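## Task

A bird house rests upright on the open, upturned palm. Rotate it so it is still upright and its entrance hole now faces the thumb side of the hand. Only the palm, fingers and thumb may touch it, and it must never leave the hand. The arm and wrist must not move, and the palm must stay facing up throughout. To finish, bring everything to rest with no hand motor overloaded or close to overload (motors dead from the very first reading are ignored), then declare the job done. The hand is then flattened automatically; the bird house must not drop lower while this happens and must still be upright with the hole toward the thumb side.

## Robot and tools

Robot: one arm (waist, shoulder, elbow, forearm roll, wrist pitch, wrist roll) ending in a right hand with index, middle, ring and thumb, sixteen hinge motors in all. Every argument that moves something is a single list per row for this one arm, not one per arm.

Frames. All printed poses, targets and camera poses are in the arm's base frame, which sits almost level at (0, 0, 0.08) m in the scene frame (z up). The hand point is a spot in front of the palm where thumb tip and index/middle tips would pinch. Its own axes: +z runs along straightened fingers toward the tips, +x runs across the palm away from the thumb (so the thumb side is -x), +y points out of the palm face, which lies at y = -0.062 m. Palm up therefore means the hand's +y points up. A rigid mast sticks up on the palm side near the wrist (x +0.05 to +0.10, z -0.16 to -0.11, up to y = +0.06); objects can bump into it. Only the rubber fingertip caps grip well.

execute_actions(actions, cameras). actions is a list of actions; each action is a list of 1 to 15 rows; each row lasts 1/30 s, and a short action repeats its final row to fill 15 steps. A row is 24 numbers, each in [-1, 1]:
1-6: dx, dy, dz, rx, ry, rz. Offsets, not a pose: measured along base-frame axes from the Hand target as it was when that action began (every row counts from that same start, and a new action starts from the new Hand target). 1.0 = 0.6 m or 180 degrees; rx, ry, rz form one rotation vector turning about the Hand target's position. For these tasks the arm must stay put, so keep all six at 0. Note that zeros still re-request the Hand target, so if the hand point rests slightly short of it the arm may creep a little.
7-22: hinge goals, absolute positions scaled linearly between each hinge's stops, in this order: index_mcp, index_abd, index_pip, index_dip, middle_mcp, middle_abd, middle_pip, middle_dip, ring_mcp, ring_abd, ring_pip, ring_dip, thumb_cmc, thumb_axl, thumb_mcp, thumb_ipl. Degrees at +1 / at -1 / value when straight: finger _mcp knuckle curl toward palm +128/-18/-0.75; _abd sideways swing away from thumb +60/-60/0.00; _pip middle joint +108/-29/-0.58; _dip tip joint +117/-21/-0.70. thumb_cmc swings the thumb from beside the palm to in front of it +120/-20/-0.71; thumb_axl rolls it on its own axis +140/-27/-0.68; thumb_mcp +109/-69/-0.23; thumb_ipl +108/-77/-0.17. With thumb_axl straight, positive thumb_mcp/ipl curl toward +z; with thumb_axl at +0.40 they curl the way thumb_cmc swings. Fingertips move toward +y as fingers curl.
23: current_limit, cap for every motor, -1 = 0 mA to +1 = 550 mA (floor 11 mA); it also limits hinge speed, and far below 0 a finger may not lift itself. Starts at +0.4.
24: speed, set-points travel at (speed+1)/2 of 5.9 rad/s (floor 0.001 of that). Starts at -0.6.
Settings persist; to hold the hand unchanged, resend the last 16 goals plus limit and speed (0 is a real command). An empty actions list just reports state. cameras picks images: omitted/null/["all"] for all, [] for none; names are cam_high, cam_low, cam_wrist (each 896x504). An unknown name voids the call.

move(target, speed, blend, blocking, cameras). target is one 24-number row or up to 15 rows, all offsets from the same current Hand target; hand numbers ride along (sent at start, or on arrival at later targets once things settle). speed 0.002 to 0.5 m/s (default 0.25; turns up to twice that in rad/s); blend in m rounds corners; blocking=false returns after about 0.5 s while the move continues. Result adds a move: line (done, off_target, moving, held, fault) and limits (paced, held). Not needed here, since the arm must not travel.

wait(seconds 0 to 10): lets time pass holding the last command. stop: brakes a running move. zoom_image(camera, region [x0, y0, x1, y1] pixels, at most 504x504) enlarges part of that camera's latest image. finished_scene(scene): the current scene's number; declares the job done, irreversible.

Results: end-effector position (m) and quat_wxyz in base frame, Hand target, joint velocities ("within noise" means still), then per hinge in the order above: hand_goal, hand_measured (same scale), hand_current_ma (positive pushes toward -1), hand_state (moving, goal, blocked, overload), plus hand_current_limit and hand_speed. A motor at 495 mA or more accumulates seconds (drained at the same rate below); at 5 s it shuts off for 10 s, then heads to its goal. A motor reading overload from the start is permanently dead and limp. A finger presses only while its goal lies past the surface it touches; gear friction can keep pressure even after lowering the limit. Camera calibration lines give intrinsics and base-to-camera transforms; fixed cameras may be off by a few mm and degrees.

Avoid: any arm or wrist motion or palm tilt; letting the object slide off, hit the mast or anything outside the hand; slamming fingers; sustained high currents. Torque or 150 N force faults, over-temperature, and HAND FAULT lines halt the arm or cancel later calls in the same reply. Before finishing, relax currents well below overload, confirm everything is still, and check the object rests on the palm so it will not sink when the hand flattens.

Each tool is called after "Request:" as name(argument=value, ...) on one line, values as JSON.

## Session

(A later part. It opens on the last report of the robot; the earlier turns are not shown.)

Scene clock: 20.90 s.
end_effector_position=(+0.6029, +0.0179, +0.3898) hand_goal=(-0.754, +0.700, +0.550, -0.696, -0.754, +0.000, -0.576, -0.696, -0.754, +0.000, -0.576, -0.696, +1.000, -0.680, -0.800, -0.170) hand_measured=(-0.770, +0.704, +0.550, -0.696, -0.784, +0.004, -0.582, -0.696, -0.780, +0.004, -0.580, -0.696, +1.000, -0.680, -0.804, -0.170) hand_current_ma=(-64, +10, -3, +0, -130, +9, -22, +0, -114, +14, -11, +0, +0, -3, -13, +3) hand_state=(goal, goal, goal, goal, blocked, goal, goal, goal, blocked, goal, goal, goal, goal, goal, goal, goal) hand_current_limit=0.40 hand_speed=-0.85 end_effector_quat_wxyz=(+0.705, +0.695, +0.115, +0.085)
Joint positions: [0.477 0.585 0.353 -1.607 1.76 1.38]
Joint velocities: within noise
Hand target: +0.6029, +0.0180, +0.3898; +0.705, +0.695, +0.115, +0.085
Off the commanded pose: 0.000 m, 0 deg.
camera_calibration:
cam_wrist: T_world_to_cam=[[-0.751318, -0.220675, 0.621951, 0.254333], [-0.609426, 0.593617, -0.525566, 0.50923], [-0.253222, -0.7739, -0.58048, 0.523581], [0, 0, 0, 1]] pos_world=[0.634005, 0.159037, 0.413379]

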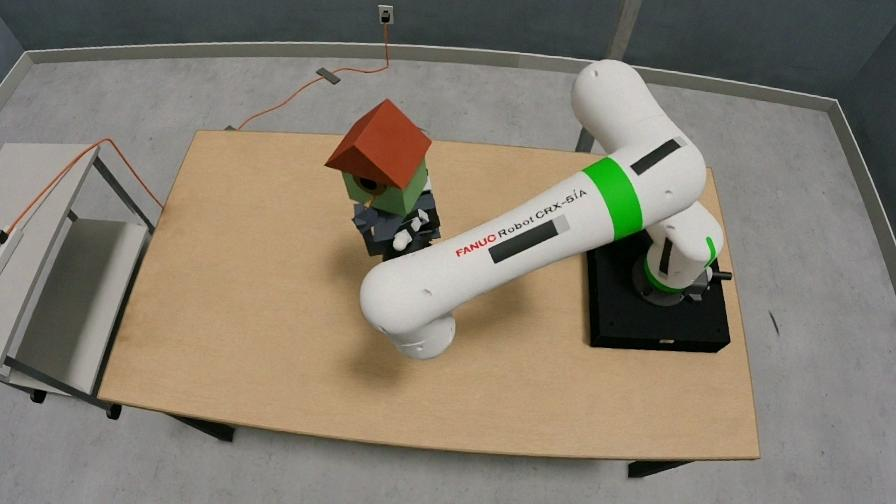

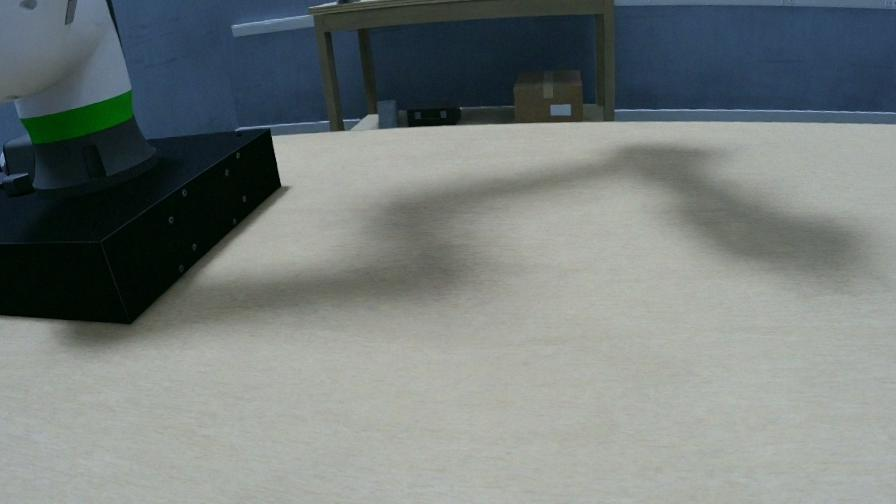

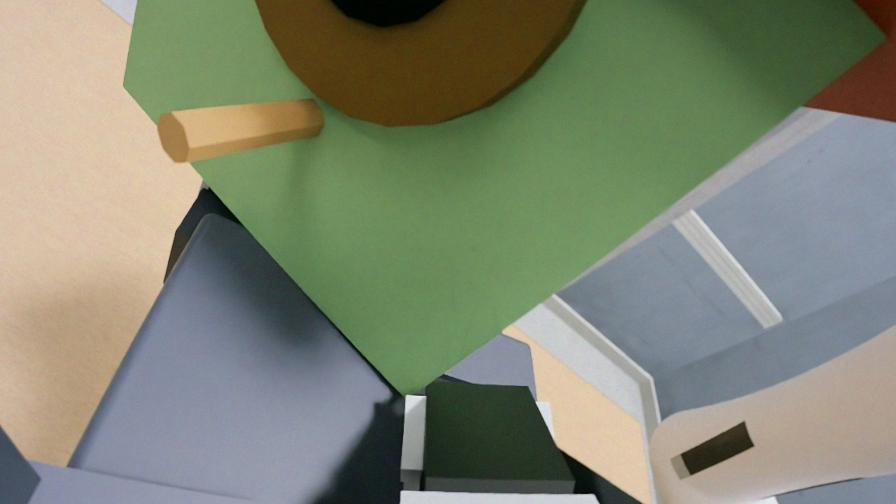

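Request:
execute_actions(actions=[[[0,0,0,0,0,0,-0.754,0.7,0.55,-0.696,-0.754,0,-0.576,-0.696,-0.754,0.0,-0.576,-0.696,1.0,-0.68,-0.4,-0.17,0.4,-0.85]]])

Request:
zoom_image(camera="cam_high", region=[310, 70, 490, 270])

Scene clock: 22.70 s.
end_effector_position=(+0.6029, +0.0179, +0.3898) hand_goal=(-0.754, +0.700, +0.550, -0.696, -0.754, +0.000, -0.576, -0.696, -0.754, +0.000, -0.576, -0.696, +1.000, -0.680, -0.400, -0.170) hand_measured=(-0.770, +0.704, +0.550, -0.696, -0.784, +0.004, -0.582, -0.696, -0.780, +0.004, -0.580, -0.696, +0.996, -0.680, -0.442, -0.176) hand_current_ma=(-64, +10, -3, +0, -130, +9, -22, +0, -114, +14, -11, +0, -14, +2, -226, -29) hand_state=(goal, goal, goal, goal, blocked, goal, goal, goal, blocked, goal, goal, goal, goal, goal, blocked, goal) hand_current_limit=0.40 hand_speed=-0.85 end_effector_quat_wxyz=(+0.705, +0.695, +0.115, +0.085)
Joint positions: [0.477 0.585 0.353 -1.607 1.76 1.38]
Joint velocities: within noise
Hand target: +0.6029, +0.0180, +0.3898; +0.705, +0.695, +0.115, +0.085
Off the commanded pose: 0.000 m, 0 deg.
camera_calibration:
cam_wrist: T_world_to_cam=[[-0.751318, -0.220674, 0.621952, 0.254333], [-0.609426, 0.593616, -0.525566, 0.50923], [-0.253222, -0.773901, -0.580479, 0.523581], [0, 0, 0, 1]] pos_world=[0.634005, 0.159037, 0.413379]

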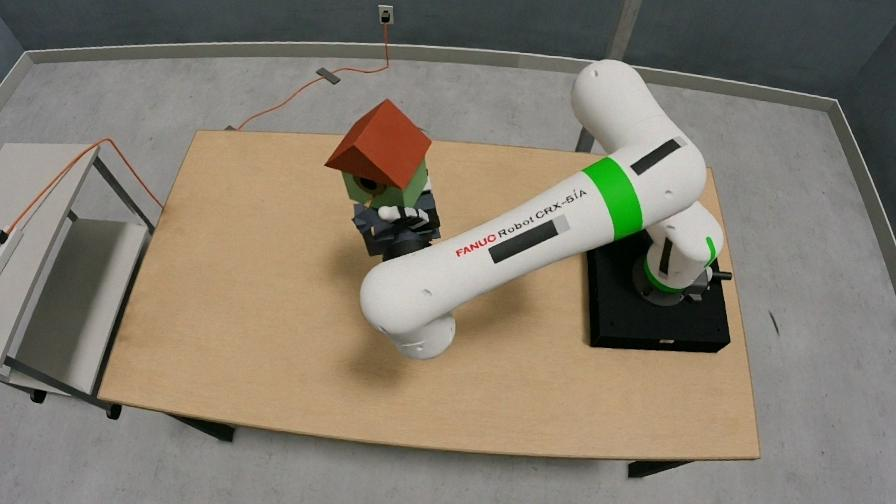

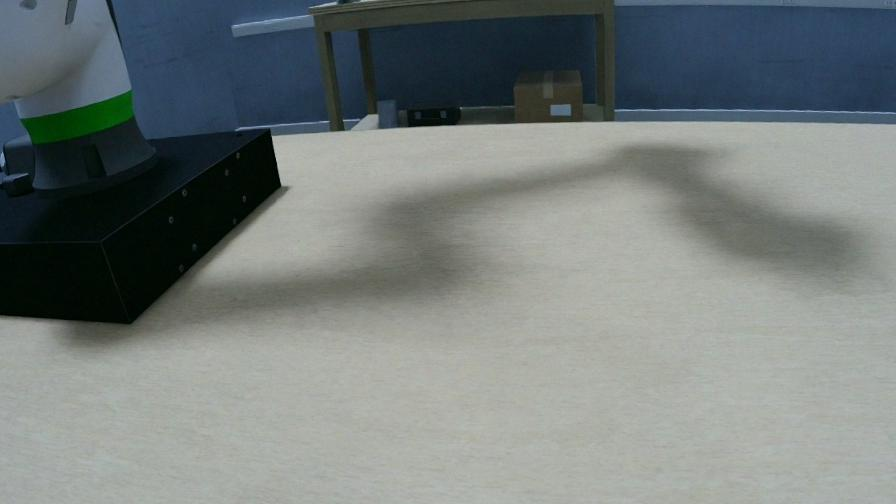

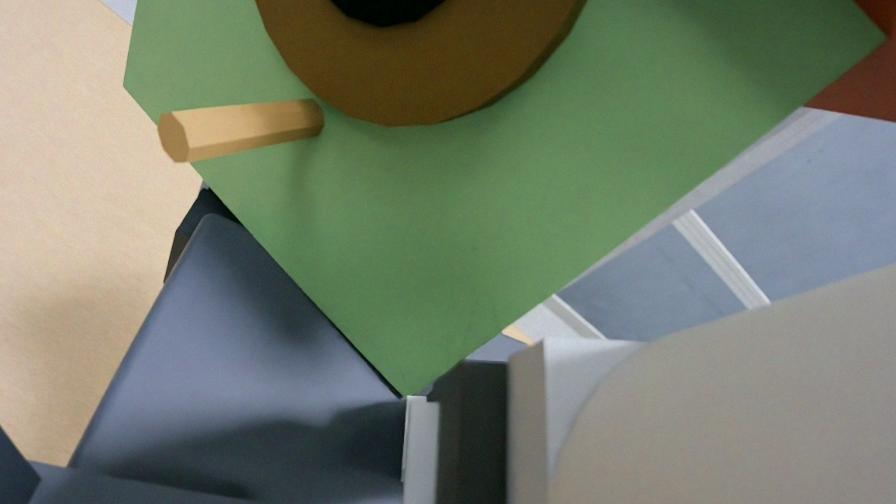

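Scaled by 2.520 from the camera's 896x504 image, which has a finer 1280x720 frame.

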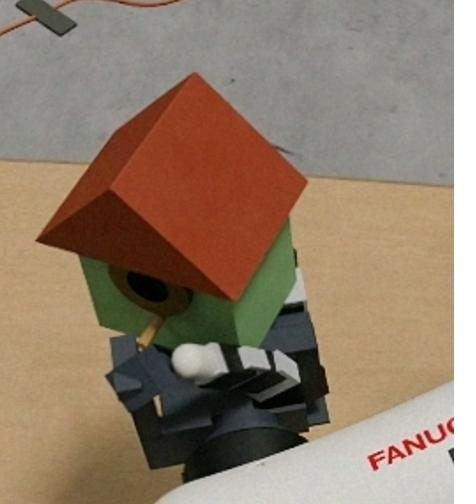

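Request:
execute_actions(actions=[[[0,0,0,0,0,0,-0.754,0.7,0.55,-0.696,-0.754,0,-0.576,-0.696,-0.754,0.0,-0.576,-0.696,1.0,-0.68,-0.15,-0.17,0.4,-0.85]]])

Request:
zoom_image(camera="cam_high", region=[310, 70, 490, 270])

Scene clock: 23.97 s.
end_effector_position=(+0.6029, +0.0180, +0.3898) hand_goal=(-0.754, +0.700, +0.550, -0.696, -0.754, +0.000, -0.576, -0.696, -0.754, +0.000, -0.576, -0.696, +1.000, -0.680, -0.150, -0.170) hand_measured=(-0.770, +0.704, +0.550, -0.696, -0.784, +0.004, -0.582, -0.696, -0.780, +0.004, -0.580, -0.696, +1.000, -0.678, -0.154, -0.172) hand_current_ma=(-64, +10, -3, +0, -130, +9, -22, +0, -114, +14, -12, +0, +0, +8, -15, -8) hand_state=(goal, goal, goal, goal, blocked, goal, goal, goal, blocked, goal, goal, goal, goal, goal, goal, goal) hand_current_limit=0.40 hand_speed=-0.85 end_effector_quat_wxyz=(+0.705, +0.695, +0.115, +0.085)
Joint positions: [0.477 0.585 0.353 -1.607 1.76 1.38]
Joint velocities: within noise
Hand target: +0.6029, +0.0180, +0.3898; +0.705, +0.695, +0.115, +0.085
Off the commanded pose: 0.000 m, 0 deg.
camera_calibration:
cam_wrist: T_world_to_cam=[[-0.751318, -0.220674, 0.621952, 0.254333], [-0.609426, 0.593616, -0.525566, 0.50923], [-0.253222, -0.773901, -0.580479, 0.523581], [0, 0, 0, 1]] pos_world=[0.634005, 0.159037, 0.413379]

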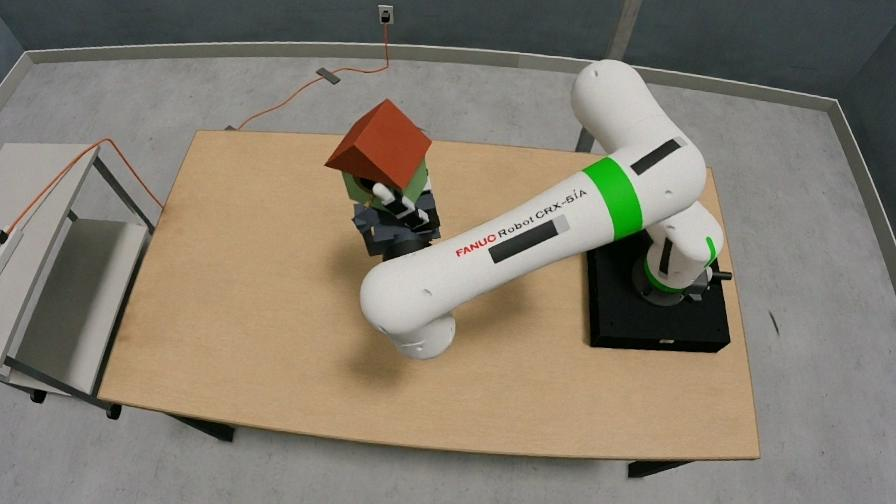

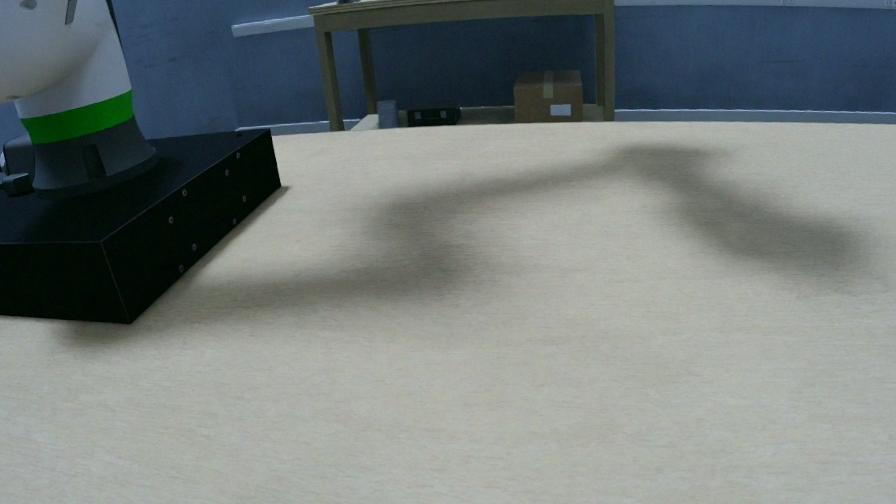

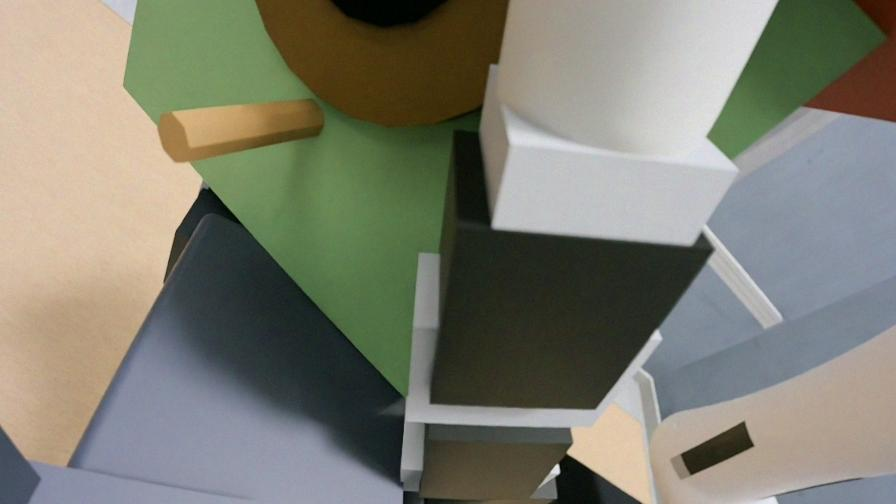

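Scaled by 2.520 from the camera's 896x504 image, which has a finer 1280x720 frame.

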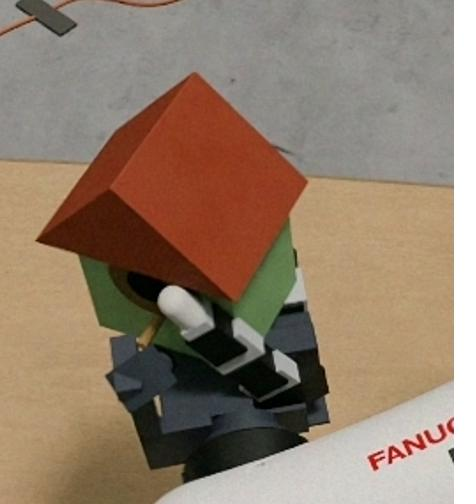

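Request:
execute_actions(actions=[[[0,0,0,0,0,0,-0.754,0.7,0.55,-0.696,-0.754,0,-0.576,-0.696,-0.754,0.0,-0.576,-0.696,1.0,-0.68,0.05,-0.1,0.4,-0.85]]], cameras=[])

Request:
execute_actions(actions=[[[0,0,0,0,0,0,-0.754,0.7,0.55,-0.696,-0.754,0,-0.576,-0.696,-0.754,0.0,-0.576,-0.696,1.0,-0.68,0.2,0.0,0.4,-0.85]]])

Request:
zoom_image(camera="cam_high", region=[310, 70, 490, 270])

Scene clock: 24.90 s.
end_effector_position=(+0.6029, +0.0179, +0.3898) hand_goal=(-0.754, +0.700, +0.550, -0.696, -0.754, +0.000, -0.576, -0.696, -0.754, +0.000, -0.576, -0.696, +1.000, -0.680, +0.050, -0.100) hand_measured=(-0.770, +0.700, +0.550, -0.696, -0.784, +0.004, -0.582, -0.696, -0.786, +0.004, -0.584, -0.696, +1.000, -0.678, -0.088, -0.112) hand_current_ma=(-64, -2, -3, +0, -130, +9, -22, +0, -143, +13, -25, +0, +0, +5, -385, -62) hand_state=(goal, goal, goal, goal, blocked, goal, goal, goal, blocked, goal, goal, goal, goal, goal, blocked, goal) hand_current_limit=0.40 hand_speed=-0.85 end_effector_quat_wxyz=(+0.705, +0.695, +0.115, +0.085)
Joint positions: [0.477 0.585 0.353 -1.607 1.76 1.38]
Joint velocities: within noise
Hand target: +0.6029, +0.0180, +0.3898; +0.705, +0.695, +0.115, +0.085
Off the commanded pose: 0.000 m, 0 deg.
No camera images: "cameras" was empty.

Scene clock: 25.60 s.
end_effector_position=(+0.6029, +0.0179, +0.3898) hand_goal=(-0.754, +0.700, +0.550, -0.696, -0.754, +0.000, -0.576, -0.696, -0.754, +0.000, -0.576, -0.696, +1.000, -0.680, +0.200, +0.000) hand_measured=(-0.776, +0.692, +0.550, -0.696, -0.786, +0.004, -0.582, -0.696, -0.786, +0.004, -0.584, -0.696, +1.000, -0.680, -0.088, -0.080) hand_current_ma=(-93, -25, -3, +0, -140, +9, -22, +0, -143, +12, -25, +0, +0, -1, -385, -385) hand_state=(blocked, goal, goal, goal, blocked, goal, goal, goal, blocked, goal, goal, goal, goal, goal, blocked, blocked) hand_current_limit=0.40 hand_speed=-0.85 end_effector_quat_wxyz=(+0.705, +0.695, +0.115, +0.085)
Joint positions: [0.477 0.585 0.353 -1.607 1.76 1.38]
Joint velocities: within noise
Hand target: +0.6029, +0.0180, +0.3898; +0.705, +0.695, +0.115, +0.085
Off the commanded pose: 0.000 m, 0 deg.
camera_calibration:
cam_wrist: T_world_to_cam=[[-0.751318, -0.220674, 0.621952, 0.254333], [-0.609426, 0.593617, -0.525566, 0.50923], [-0.253222, -0.773901, -0.580479, 0.523581], [0, 0, 0, 1]] pos_world=[0.634005, 0.159037, 0.413379]

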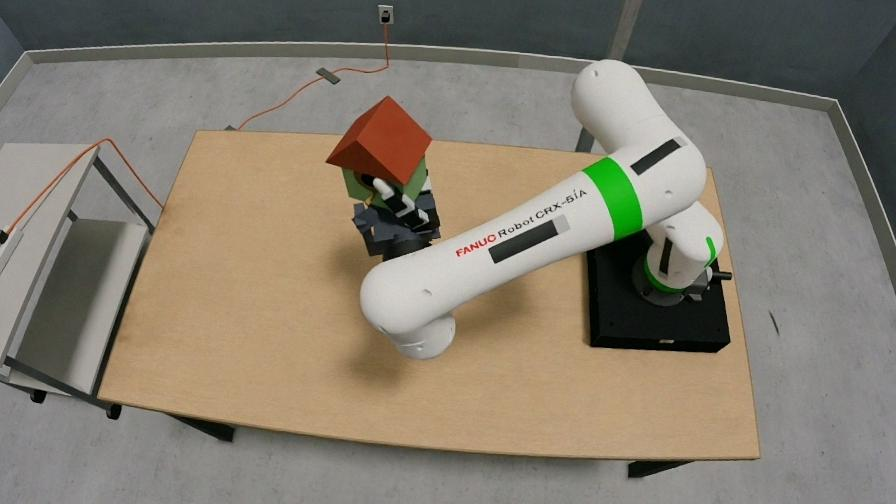

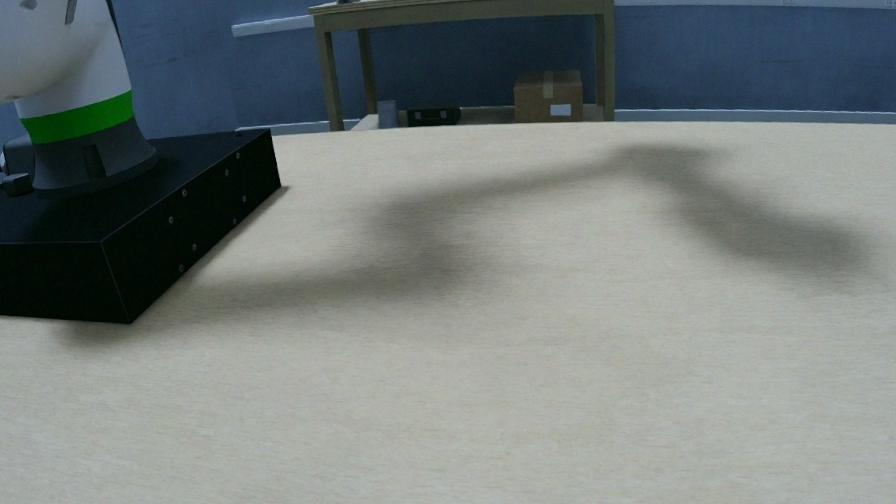

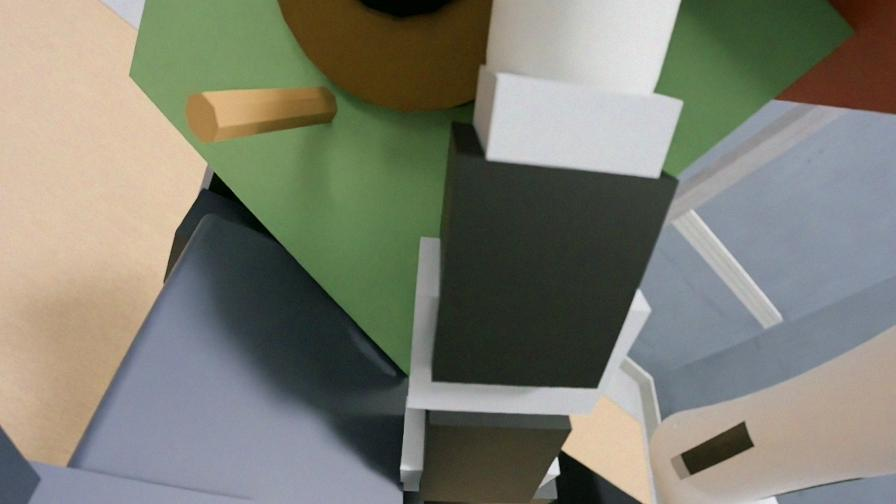

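Scaled by 2.520 from the camera's 896x504 image, which has a finer 1280x720 frame.

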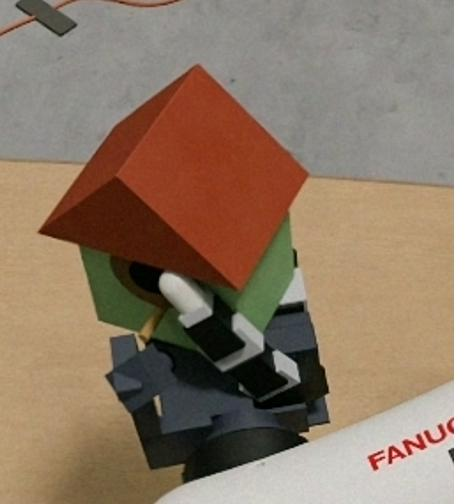

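Request:
execute_actions(actions=[[[0,0,0,0,0,0,-0.754,0.7,0.0,-0.696,-0.754,0,-0.576,-0.696,-0.754,0.0,-0.576,-0.696,1.0,-0.68,-0.05,-0.1,0.4,-0.85]]], cameras=[])

Request:
execute_actions(actions=[[[0,0,0,0,0,0,-0.754,0.7,-0.3,-0.696,-0.754,0,-0.576,-0.696,-0.754,0.0,-0.576,-0.696,1.0,-0.68,0.1,0.0,0.4,-0.85]]])

Request:
zoom_image(camera="cam_high", region=[310, 70, 490, 270])

Scene clock: 27.53 s.
end_effector_position=(+0.6029, +0.0180, +0.3898) hand_goal=(-0.754, +0.700, +0.000, -0.696, -0.754, +0.000, -0.576, -0.696, -0.754, +0.000, -0.576, -0.696, +1.000, -0.680, -0.050, -0.100) hand_measured=(-0.718, +0.684, +0.052, -0.696, -0.840, +0.038, -0.586, -0.696, -0.786, +0.004, -0.584, -0.696, +1.000, -0.678, -0.082, -0.112) hand_current_ma=(+158, -54, +224, +0, -385, +138, -39, +0, -143, +11, -25, +0, +0, +6, -173, -57) hand_state=(blocked, goal, blocked, goal, blocked, blocked, goal, goal, blocked, goal, goal, goal, goal, goal, blocked, goal) hand_current_limit=0.40 hand_speed=-0.85 end_effector_quat_wxyz=(+0.705, +0.695, +0.115, +0.085)
Joint positions: [0.477 0.585 0.353 -1.607 1.76 1.38]
Joint velocities: within noise
Hand target: +0.6029, +0.0180, +0.3898; +0.705, +0.695, +0.115, +0.085
Off the commanded pose: 0.000 m, 0 deg.
No camera images: "cameras" was empty.

Scene clock: 28.60 s.
end_effector_position=(+0.6029, +0.0180, +0.3898) hand_goal=(-0.754, +0.700, -0.300, -0.696, -0.754, +0.000, -0.576, -0.696, -0.754, +0.000, -0.576, -0.696, +1.000, -0.680, +0.100, +0.000) hand_measured=(-0.716, +0.678, -0.234, -0.696, -0.970, -0.006, -0.590, -0.696, -0.786, +0.004, -0.584, -0.696, +1.000, -0.678, -0.082, -0.096) hand_current_ma=(+164, -77, +284, +0, -385, -16, -53, +0, -143, +11, -25, +0, +0, +6, -385, -385) hand_state=(blocked, blocked, blocked, goal, blocked, goal, goal, goal, blocked, goal, goal, goal, goal, goal, blocked, blocked) hand_current_limit=0.40 hand_speed=-0.85 end_effector_quat_wxyz=(+0.705, +0.695, +0.115, +0.085)
Joint positions: [0.477 0.585 0.353 -1.607 1.76 1.38]
Joint velocities: within noise
Hand target: +0.6029, +0.0180, +0.3898; +0.705, +0.695, +0.115, +0.085
Off the commanded pose: 0.000 m, 0 deg.
camera_calibration:
cam_wrist: T_world_to_cam=[[-0.751318, -0.220674, 0.621952, 0.254333], [-0.609426, 0.593616, -0.525566, 0.50923], [-0.253222, -0.773901, -0.580479, 0.523581], [0, 0, 0, 1]] pos_world=[0.634005, 0.159037, 0.413379]

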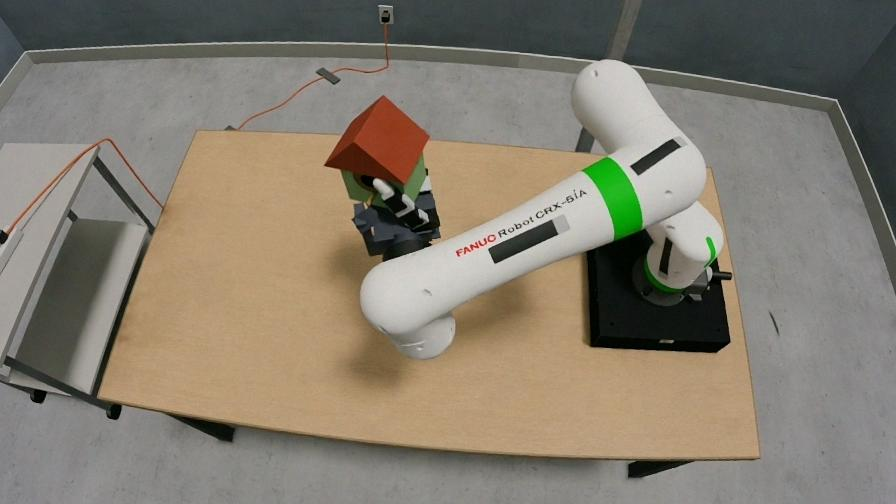

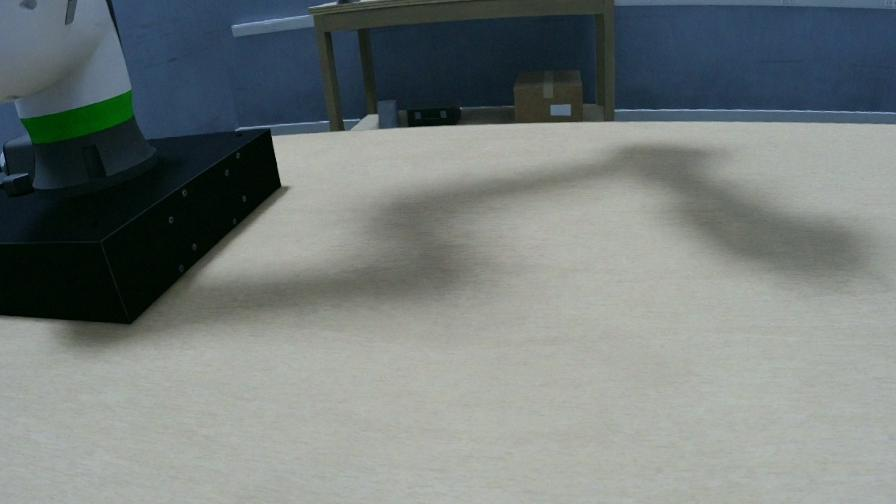

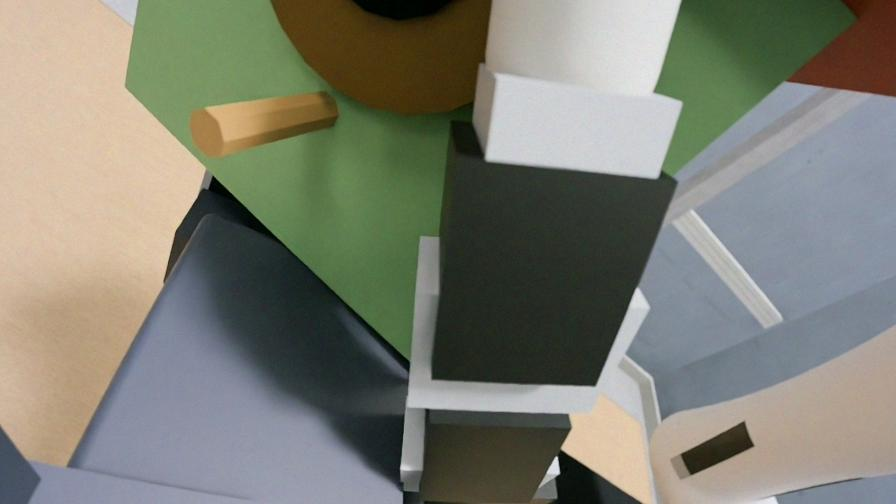

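Scaled by 2.520 from the camera's 896x504 image, which has a finer 1280x720 frame.

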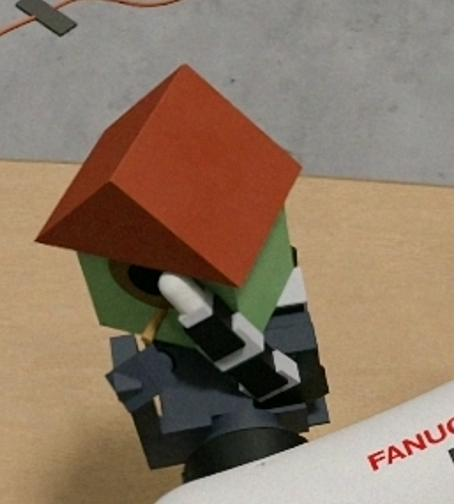

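Request:
execute_actions(actions=[[[0,0,0,0,0,0,-0.754,0.7,0.5,-0.696,-0.754,0,-0.576,-0.696,-0.754,0.0,-0.576,-0.696,1.0,-0.68,-0.1,-0.17,0.4,-0.85]]], cameras=[])

Request:
execute_actions(actions=[[[0,0,0,0,0,0,-0.754,0.1,0.5,-0.696,-0.754,0,-0.576,-0.696,-0.754,0.0,-0.576,-0.696,1.0,-0.68,-0.1,-0.17,0.4,-0.85]]])

Request:
zoom_image(camera="cam_high", region=[310, 70, 490, 270])

Scene clock: 31.23 s.
end_effector_position=(+0.6029, +0.0180, +0.3898) hand_goal=(-0.754, +0.700, +0.500, -0.696, -0.754, +0.000, -0.576, -0.696, -0.754, +0.000, -0.576, -0.696, +1.000, -0.680, -0.100, -0.170) hand_measured=(-0.758, +0.688, +0.498, -0.696, -0.794, +0.006, -0.580, -0.696, -0.786, +0.002, -0.584, -0.696, +1.000, -0.678, -0.098, -0.168) hand_current_ma=(-10, -39, -8, +0, -180, +21, -16, +0, -142, +8, -25, +0, +0, +6, +9, +12) hand_state=(goal, goal, goal, goal, blocked, goal, goal, goal, blocked, goal, goal, goal, goal, goal, goal, goal) hand_current_limit=0.40 hand_speed=-0.85 end_effector_quat_wxyz=(+0.705, +0.695, +0.115, +0.085)
Joint positions: [0.477 0.585 0.353 -1.607 1.76 1.38]
Joint velocities: within noise
Hand target: +0.6029, +0.0180, +0.3898; +0.705, +0.695, +0.115, +0.085
Off the commanded pose: 0.000 m, 0 deg.
No camera images: "cameras" was empty.

Scene clock: 32.90 s.
end_effector_position=(+0.6029, +0.0180, +0.3898) hand_goal=(-0.754, +0.100, +0.500, -0.696, -0.754, +0.000, -0.576, -0.696, -0.754, +0.000, -0.576, -0.696, +1.000, -0.680, -0.100, -0.170) hand_measured=(-0.762, +0.104, +0.498, -0.696, -0.784, +0.004, -0.580, -0.696, -0.786, +0.002, -0.584, -0.696, +1.000, -0.678, -0.098, -0.168) hand_current_ma=(-30, +10, -7, +0, -130, +11, -16, +0, -142, +8, -25, +0, +0, +6, +9, +12) hand_state=(goal, goal, goal, goal, blocked, goal, goal, goal, blocked, goal, goal, goal, goal, goal, goal, goal) hand_current_limit=0.40 hand_speed=-0.85 end_effector_quat_wxyz=(+0.705, +0.695, +0.115, +0.085)
Joint positions: [0.477 0.585 0.353 -1.607 1.76 1.38]
Joint velocities: within noise
Hand target: +0.6029, +0.0180, +0.3898; +0.705, +0.695, +0.115, +0.085
Off the commanded pose: 0.000 m, 0 deg.
camera_calibration:
cam_wrist: T_world_to_cam=[[-0.751317, -0.220674, 0.621953, 0.254333], [-0.609427, 0.593616, -0.525565, 0.50923], [-0.253223, -0.773901, -0.580479, 0.523581], [0, 0, 0, 1]] pos_world=[0.634005, 0.159037, 0.413378]

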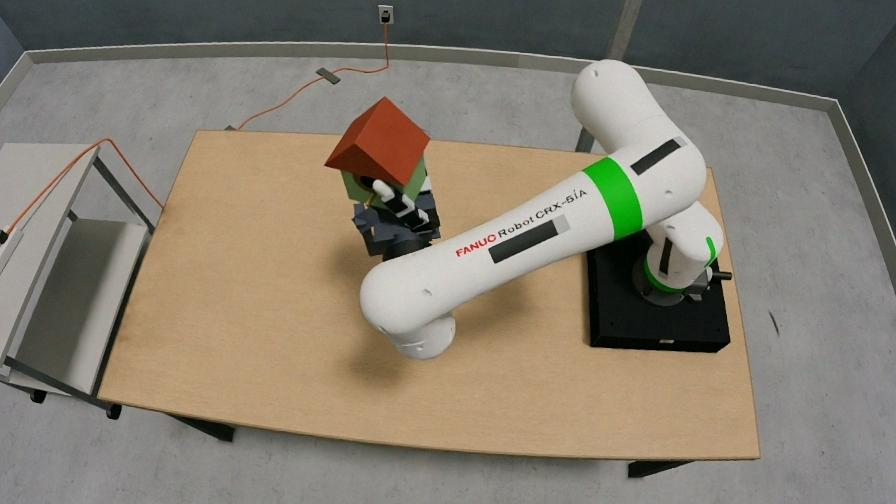

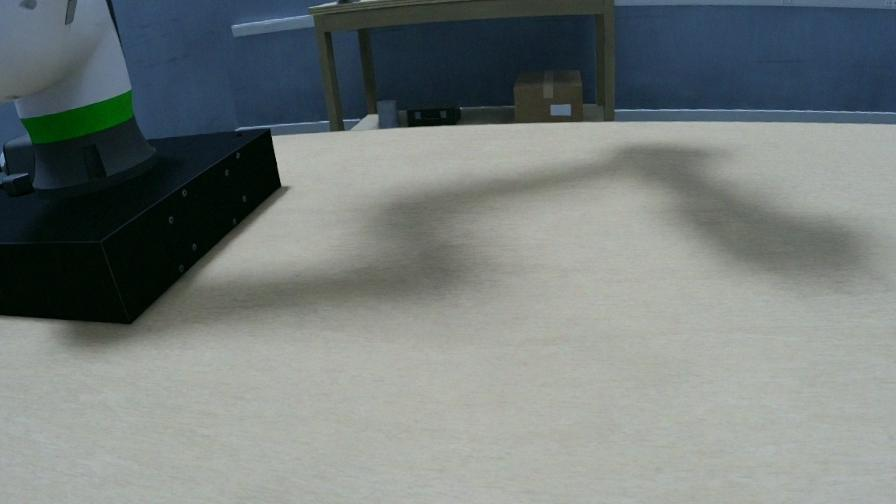

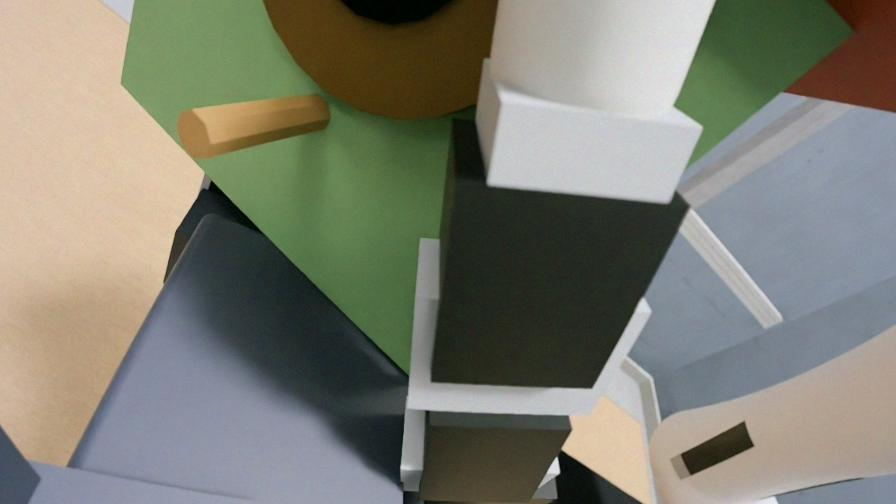

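Scaled by 2.520 from the camera's 896x504 image, which has a finer 1280x720 frame.

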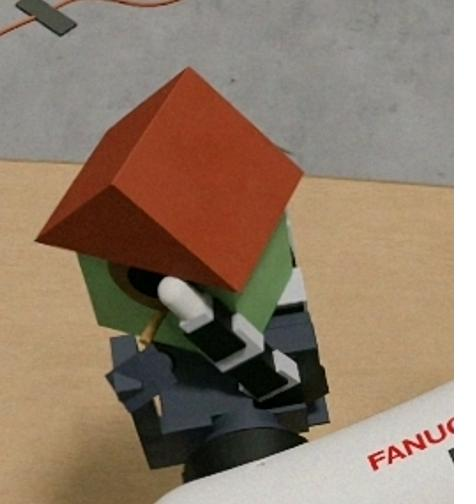

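Request:
execute_actions(actions=[[[0,0,0,0,0,0,-0.754,0.1,-0.576,-0.696,-0.754,0,-0.576,-0.696,-0.754,0.0,-0.576,-0.696,1.0,-0.68,-0.1,-0.17,0.4,-0.8]]], cameras=[])

Request:
execute_actions(actions=[[[0,0,0,0,0,0,-0.754,-0.1,-0.576,-0.696,-0.754,0,-0.576,-0.696,-0.754,0.0,-0.576,-0.696,1.0,-0.68,0.1,-0.1,0.4,-0.85]]])

Request:
zoom_image(camera="cam_high", region=[310, 70, 490, 270])

Scene clock: 35.50 s.
end_effector_position=(+0.6029, +0.0180, +0.3898) hand_goal=(-0.754, +0.100, -0.576, -0.696, -0.754, +0.000, -0.576, -0.696, -0.754, +0.000, -0.576, -0.696, +1.000, -0.680, -0.100, -0.170) hand_measured=(-0.764, +0.104, -0.576, -0.696, -0.784, +0.004, -0.580, -0.696, -0.786, +0.002, -0.584, -0.696, +1.000, -0.678, -0.098, -0.168) hand_current_ma=(-39, +10, -1, +0, -130, +11, -16, +0, -142, +8, -25, +0, +0, +6, +9, +12) hand_state=(goal, goal, goal, goal, blocked, goal, goal, goal, blocked, goal, goal, goal, goal, goal, goal, goal) hand_current_limit=0.40 hand_speed=-0.80 end_effector_quat_wxyz=(+0.705, +0.695, +0.115, +0.085)
Joint positions: [0.477 0.585 0.353 -1.607 1.76 1.38]
Joint velocities: within noise
Hand target: +0.6029, +0.0180, +0.3898; +0.705, +0.695, +0.115, +0.085
Off the commanded pose: 0.000 m, 0 deg.
No camera images: "cameras" was empty.

Scene clock: 36.47 s.
end_effector_position=(+0.6029, +0.0180, +0.3898) hand_goal=(-0.754, -0.100, -0.576, -0.696, -0.754, +0.000, -0.576, -0.696, -0.754, +0.000, -0.576, -0.696, +1.000, -0.680, +0.100, -0.100) hand_measured=(-0.772, -0.096, -0.578, -0.696, -0.784, +0.004, -0.580, -0.696, -0.786, +0.002, -0.584, -0.696, +1.000, -0.678, +0.096, -0.104) hand_current_ma=(-77, +10, -6, +0, -130, +11, -16, +0, -142, +8, -31, +0, +0, +7, -17, -15) hand_state=(goal, goal, goal, goal, blocked, goal, goal, goal, blocked, goal, goal, goal, goal, goal, goal, goal) hand_current_limit=0.40 hand_speed=-0.85 end_effector_quat_wxyz=(+0.705, +0.695, +0.115, +0.085)
Joint positions: [0.477 0.585 0.353 -1.607 1.76 1.38]
Joint velocities: within noise
Hand target: +0.6029, +0.0180, +0.3898; +0.705, +0.695, +0.115, +0.085
Off the commanded pose: 0.000 m, 0 deg.
camera_calibration:
cam_wrist: T_world_to_cam=[[-0.751317, -0.220674, 0.621953, 0.254333], [-0.609427, 0.593616, -0.525565, 0.50923], [-0.253223, -0.773901, -0.580479, 0.523581], [0, 0, 0, 1]] pos_world=[0.634005, 0.159037, 0.413378]

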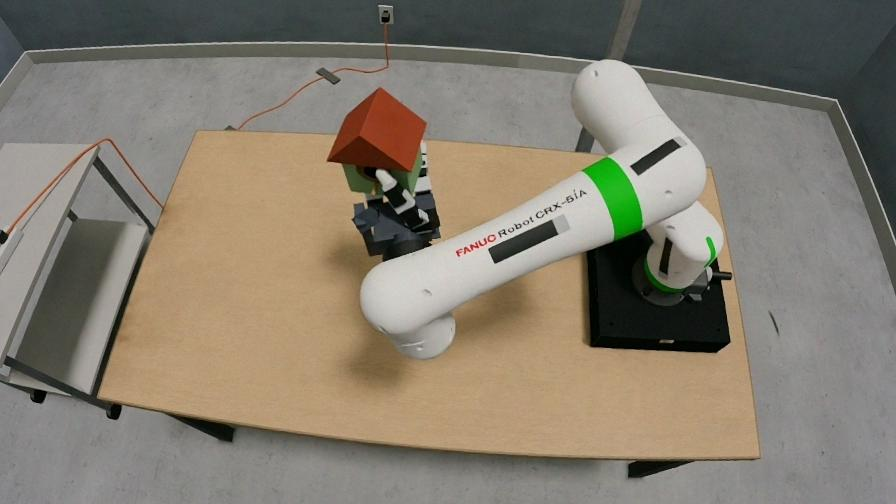

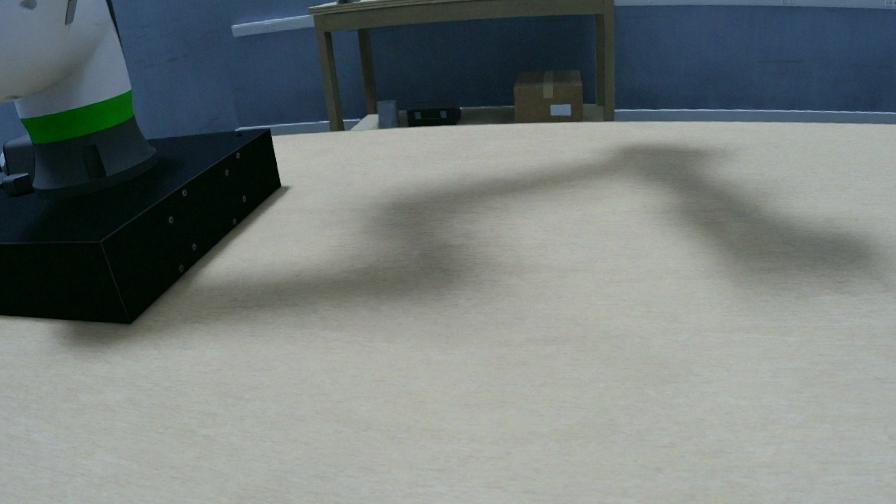

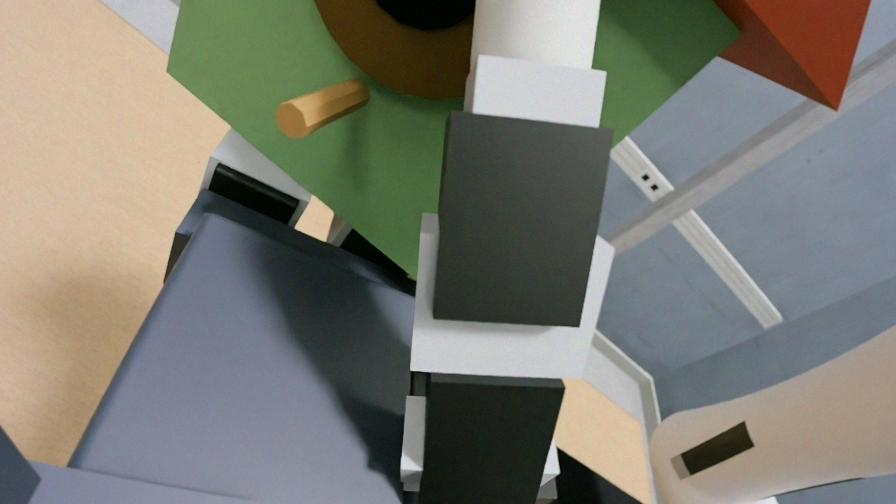

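Scaled by 2.520 from the camera's 896x504 image, which has a finer 1280x720 frame.

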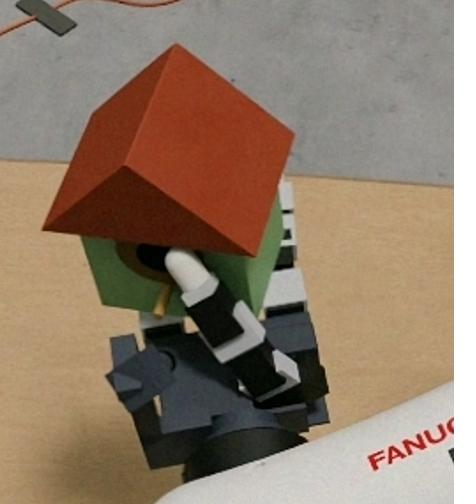

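Request:
execute_actions(actions=[[[0,0,0,0,0,0,-0.754,-0.1,-0.576,-0.696,-0.754,0,-0.576,-0.696,-0.754,0.0,-0.576,-0.696,1.0,-0.68,-0.05,-0.17,0.4,-0.8]]], cameras=[])

Request:
execute_actions(actions=[[[0,0,0,0,0,0,-0.754,-0.1,-0.576,-0.696,-0.754,0,-0.576,-0.696,-0.754,0.0,-0.576,-0.696,0.8,-0.68,-0.05,-0.17,0.4,-0.8]]], cameras=[])

Request:
execute_actions(actions=[[[0,0,0,0,0,0,-0.754,-0.1,-0.576,-0.696,-0.754,0,-0.576,-0.696,-0.754,0.0,-0.576,-0.696,0.8,-0.68,0.2,-0.1,0.4,-0.85]]])

Request:
zoom_image(camera="cam_high", region=[310, 70, 490, 270])

Scene clock: 37.43 s.
end_effector_position=(+0.6029, +0.0180, +0.3898) hand_goal=(-0.754, -0.100, -0.576, -0.696, -0.754, +0.000, -0.576, -0.696, -0.754, +0.000, -0.576, -0.696, +1.000, -0.680, -0.050, -0.170) hand_measured=(-0.772, -0.096, -0.578, -0.696, -0.784, +0.004, -0.580, -0.696, -0.786, +0.002, -0.584, -0.696, +1.000, -0.678, -0.044, -0.168) hand_current_ma=(-77, +10, -6, +0, -129, +11, -16, +0, -142, +8, -31, +0, +0, +7, +26, +12) hand_state=(goal, goal, goal, goal, blocked, goal, goal, goal, blocked, goal, goal, goal, goal, goal, goal, goal) hand_current_limit=0.40 hand_speed=-0.80 end_effector_quat_wxyz=(+0.705, +0.695, +0.115, +0.085)
Joint positions: [0.477 0.585 0.353 -1.607 1.76 1.38]
Joint velocities: within noise
Hand target: +0.6029, +0.0180, +0.3898; +0.705, +0.695, +0.115, +0.085
Off the commanded pose: 0.000 m, 0 deg.
No camera images: "cameras" was empty.

Scene clock: 38.13 s.
end_effector_position=(+0.6029, +0.0180, +0.3898) hand_goal=(-0.754, -0.100, -0.576, -0.696, -0.754, +0.000, -0.576, -0.696, -0.754, +0.000, -0.576, -0.696, +0.800, -0.680, -0.050, -0.170) hand_measured=(-0.772, -0.096, -0.578, -0.696, -0.784, +0.004, -0.580, -0.696, -0.786, +0.002, -0.584, -0.696, +0.810, -0.678, -0.044, -0.168) hand_current_ma=(-77, +10, -6, +0, -129, +11, -16, +0, -142, +8, -31, +0, +36, +7, +26, +12) hand_state=(goal, goal, goal, goal, blocked, goal, goal, goal, blocked, goal, goal, goal, goal, goal, goal, goal) hand_current_limit=0.40 hand_speed=-0.80 end_effector_quat_wxyz=(+0.705, +0.695, +0.115, +0.085)
Joint positions: [0.477 0.585 0.353 -1.607 1.76 1.38]
Joint velocities: within noise
Hand target: +0.6029, +0.0180, +0.3898; +0.705, +0.695, +0.115, +0.085
Off the commanded pose: 0.000 m, 0 deg.
No camera images: "cameras" was empty.

Scene clock: 39.27 s.
end_effector_position=(+0.6029, +0.0180, +0.3898) hand_goal=(-0.754, -0.100, -0.576, -0.696, -0.754, +0.000, -0.576, -0.696, -0.754, +0.000, -0.576, -0.696, +0.800, -0.680, +0.200, -0.100) hand_measured=(-0.776, -0.096, -0.580, -0.696, -0.784, +0.004, -0.580, -0.696, -0.786, +0.002, -0.584, -0.696, +0.804, -0.678, +0.202, -0.100) hand_current_ma=(-90, +9, -15, +0, -129, +11, -16, +0, -142, +8, -25, +0, +12, +7, +7, -4) hand_state=(blocked, goal, goal, goal, blocked, goal, goal, goal, blocked, goal, goal, goal, goal, goal, goal, goal) hand_current_limit=0.40 hand_speed=-0.85 end_effector_quat_wxyz=(+0.705, +0.695, +0.115, +0.085)
Joint positions: [0.477 0.585 0.353 -1.607 1.76 1.38]
Joint velocities: within noise
Hand target: +0.6029, +0.0180, +0.3898; +0.705, +0.695, +0.115, +0.085
Off the commanded pose: 0.000 m, 0 deg.
camera_calibration:
cam_wrist: T_world_to_cam=[[-0.751317, -0.220675, 0.621953, 0.254333], [-0.609427, 0.593616, -0.525565, 0.50923], [-0.253222, -0.773901, -0.580479, 0.52358], [0, 0, 0, 1]] pos_world=[0.634005, 0.159037, 0.413378]

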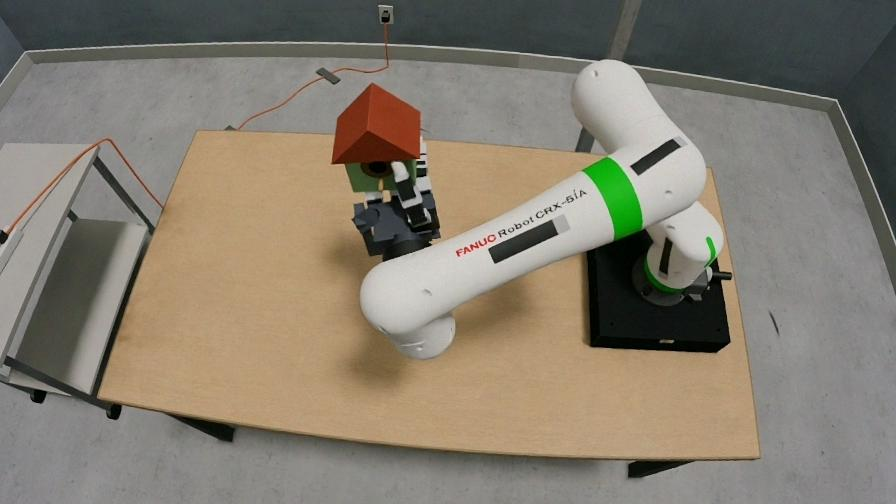

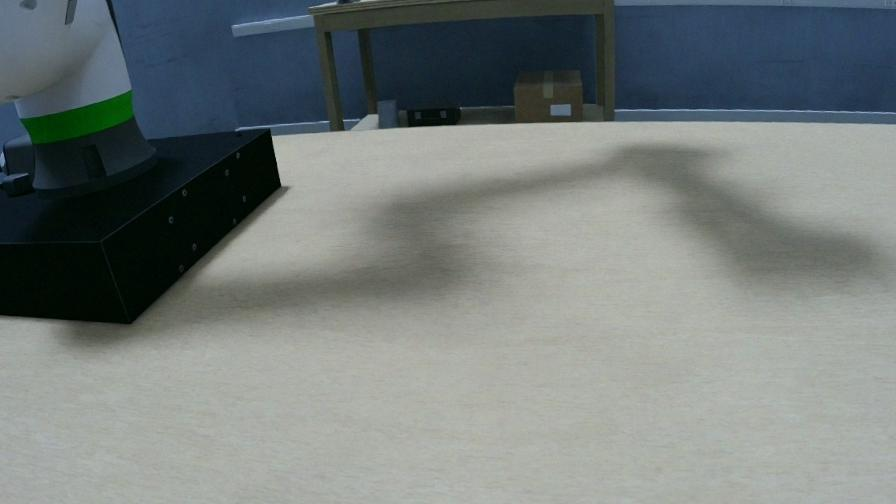

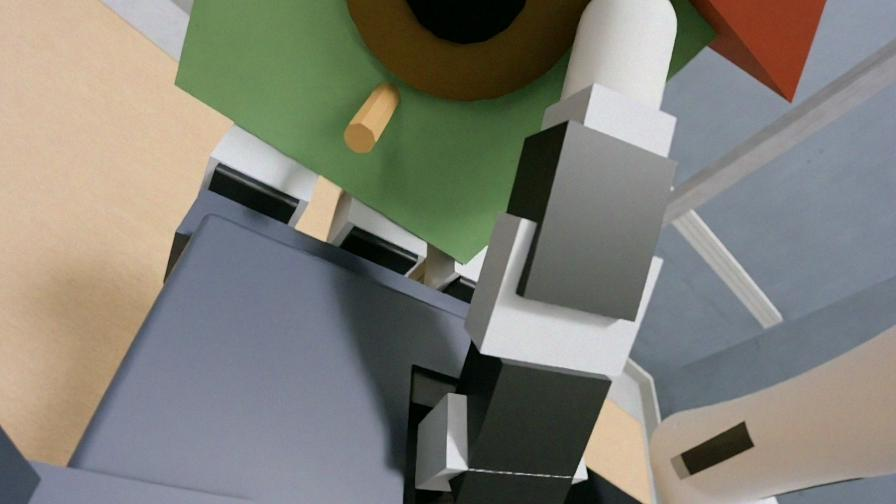

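Scaled by 2.520 from the camera's 896x504 image, which has a finer 1280x720 frame.

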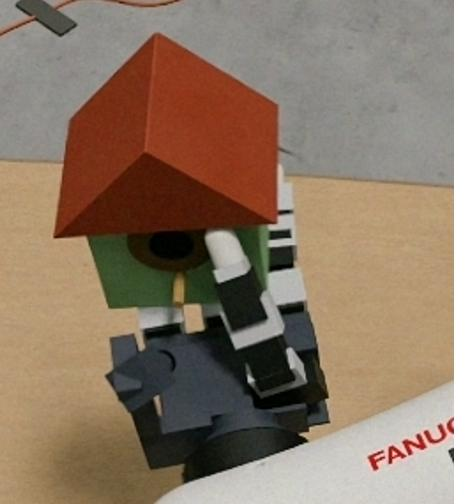

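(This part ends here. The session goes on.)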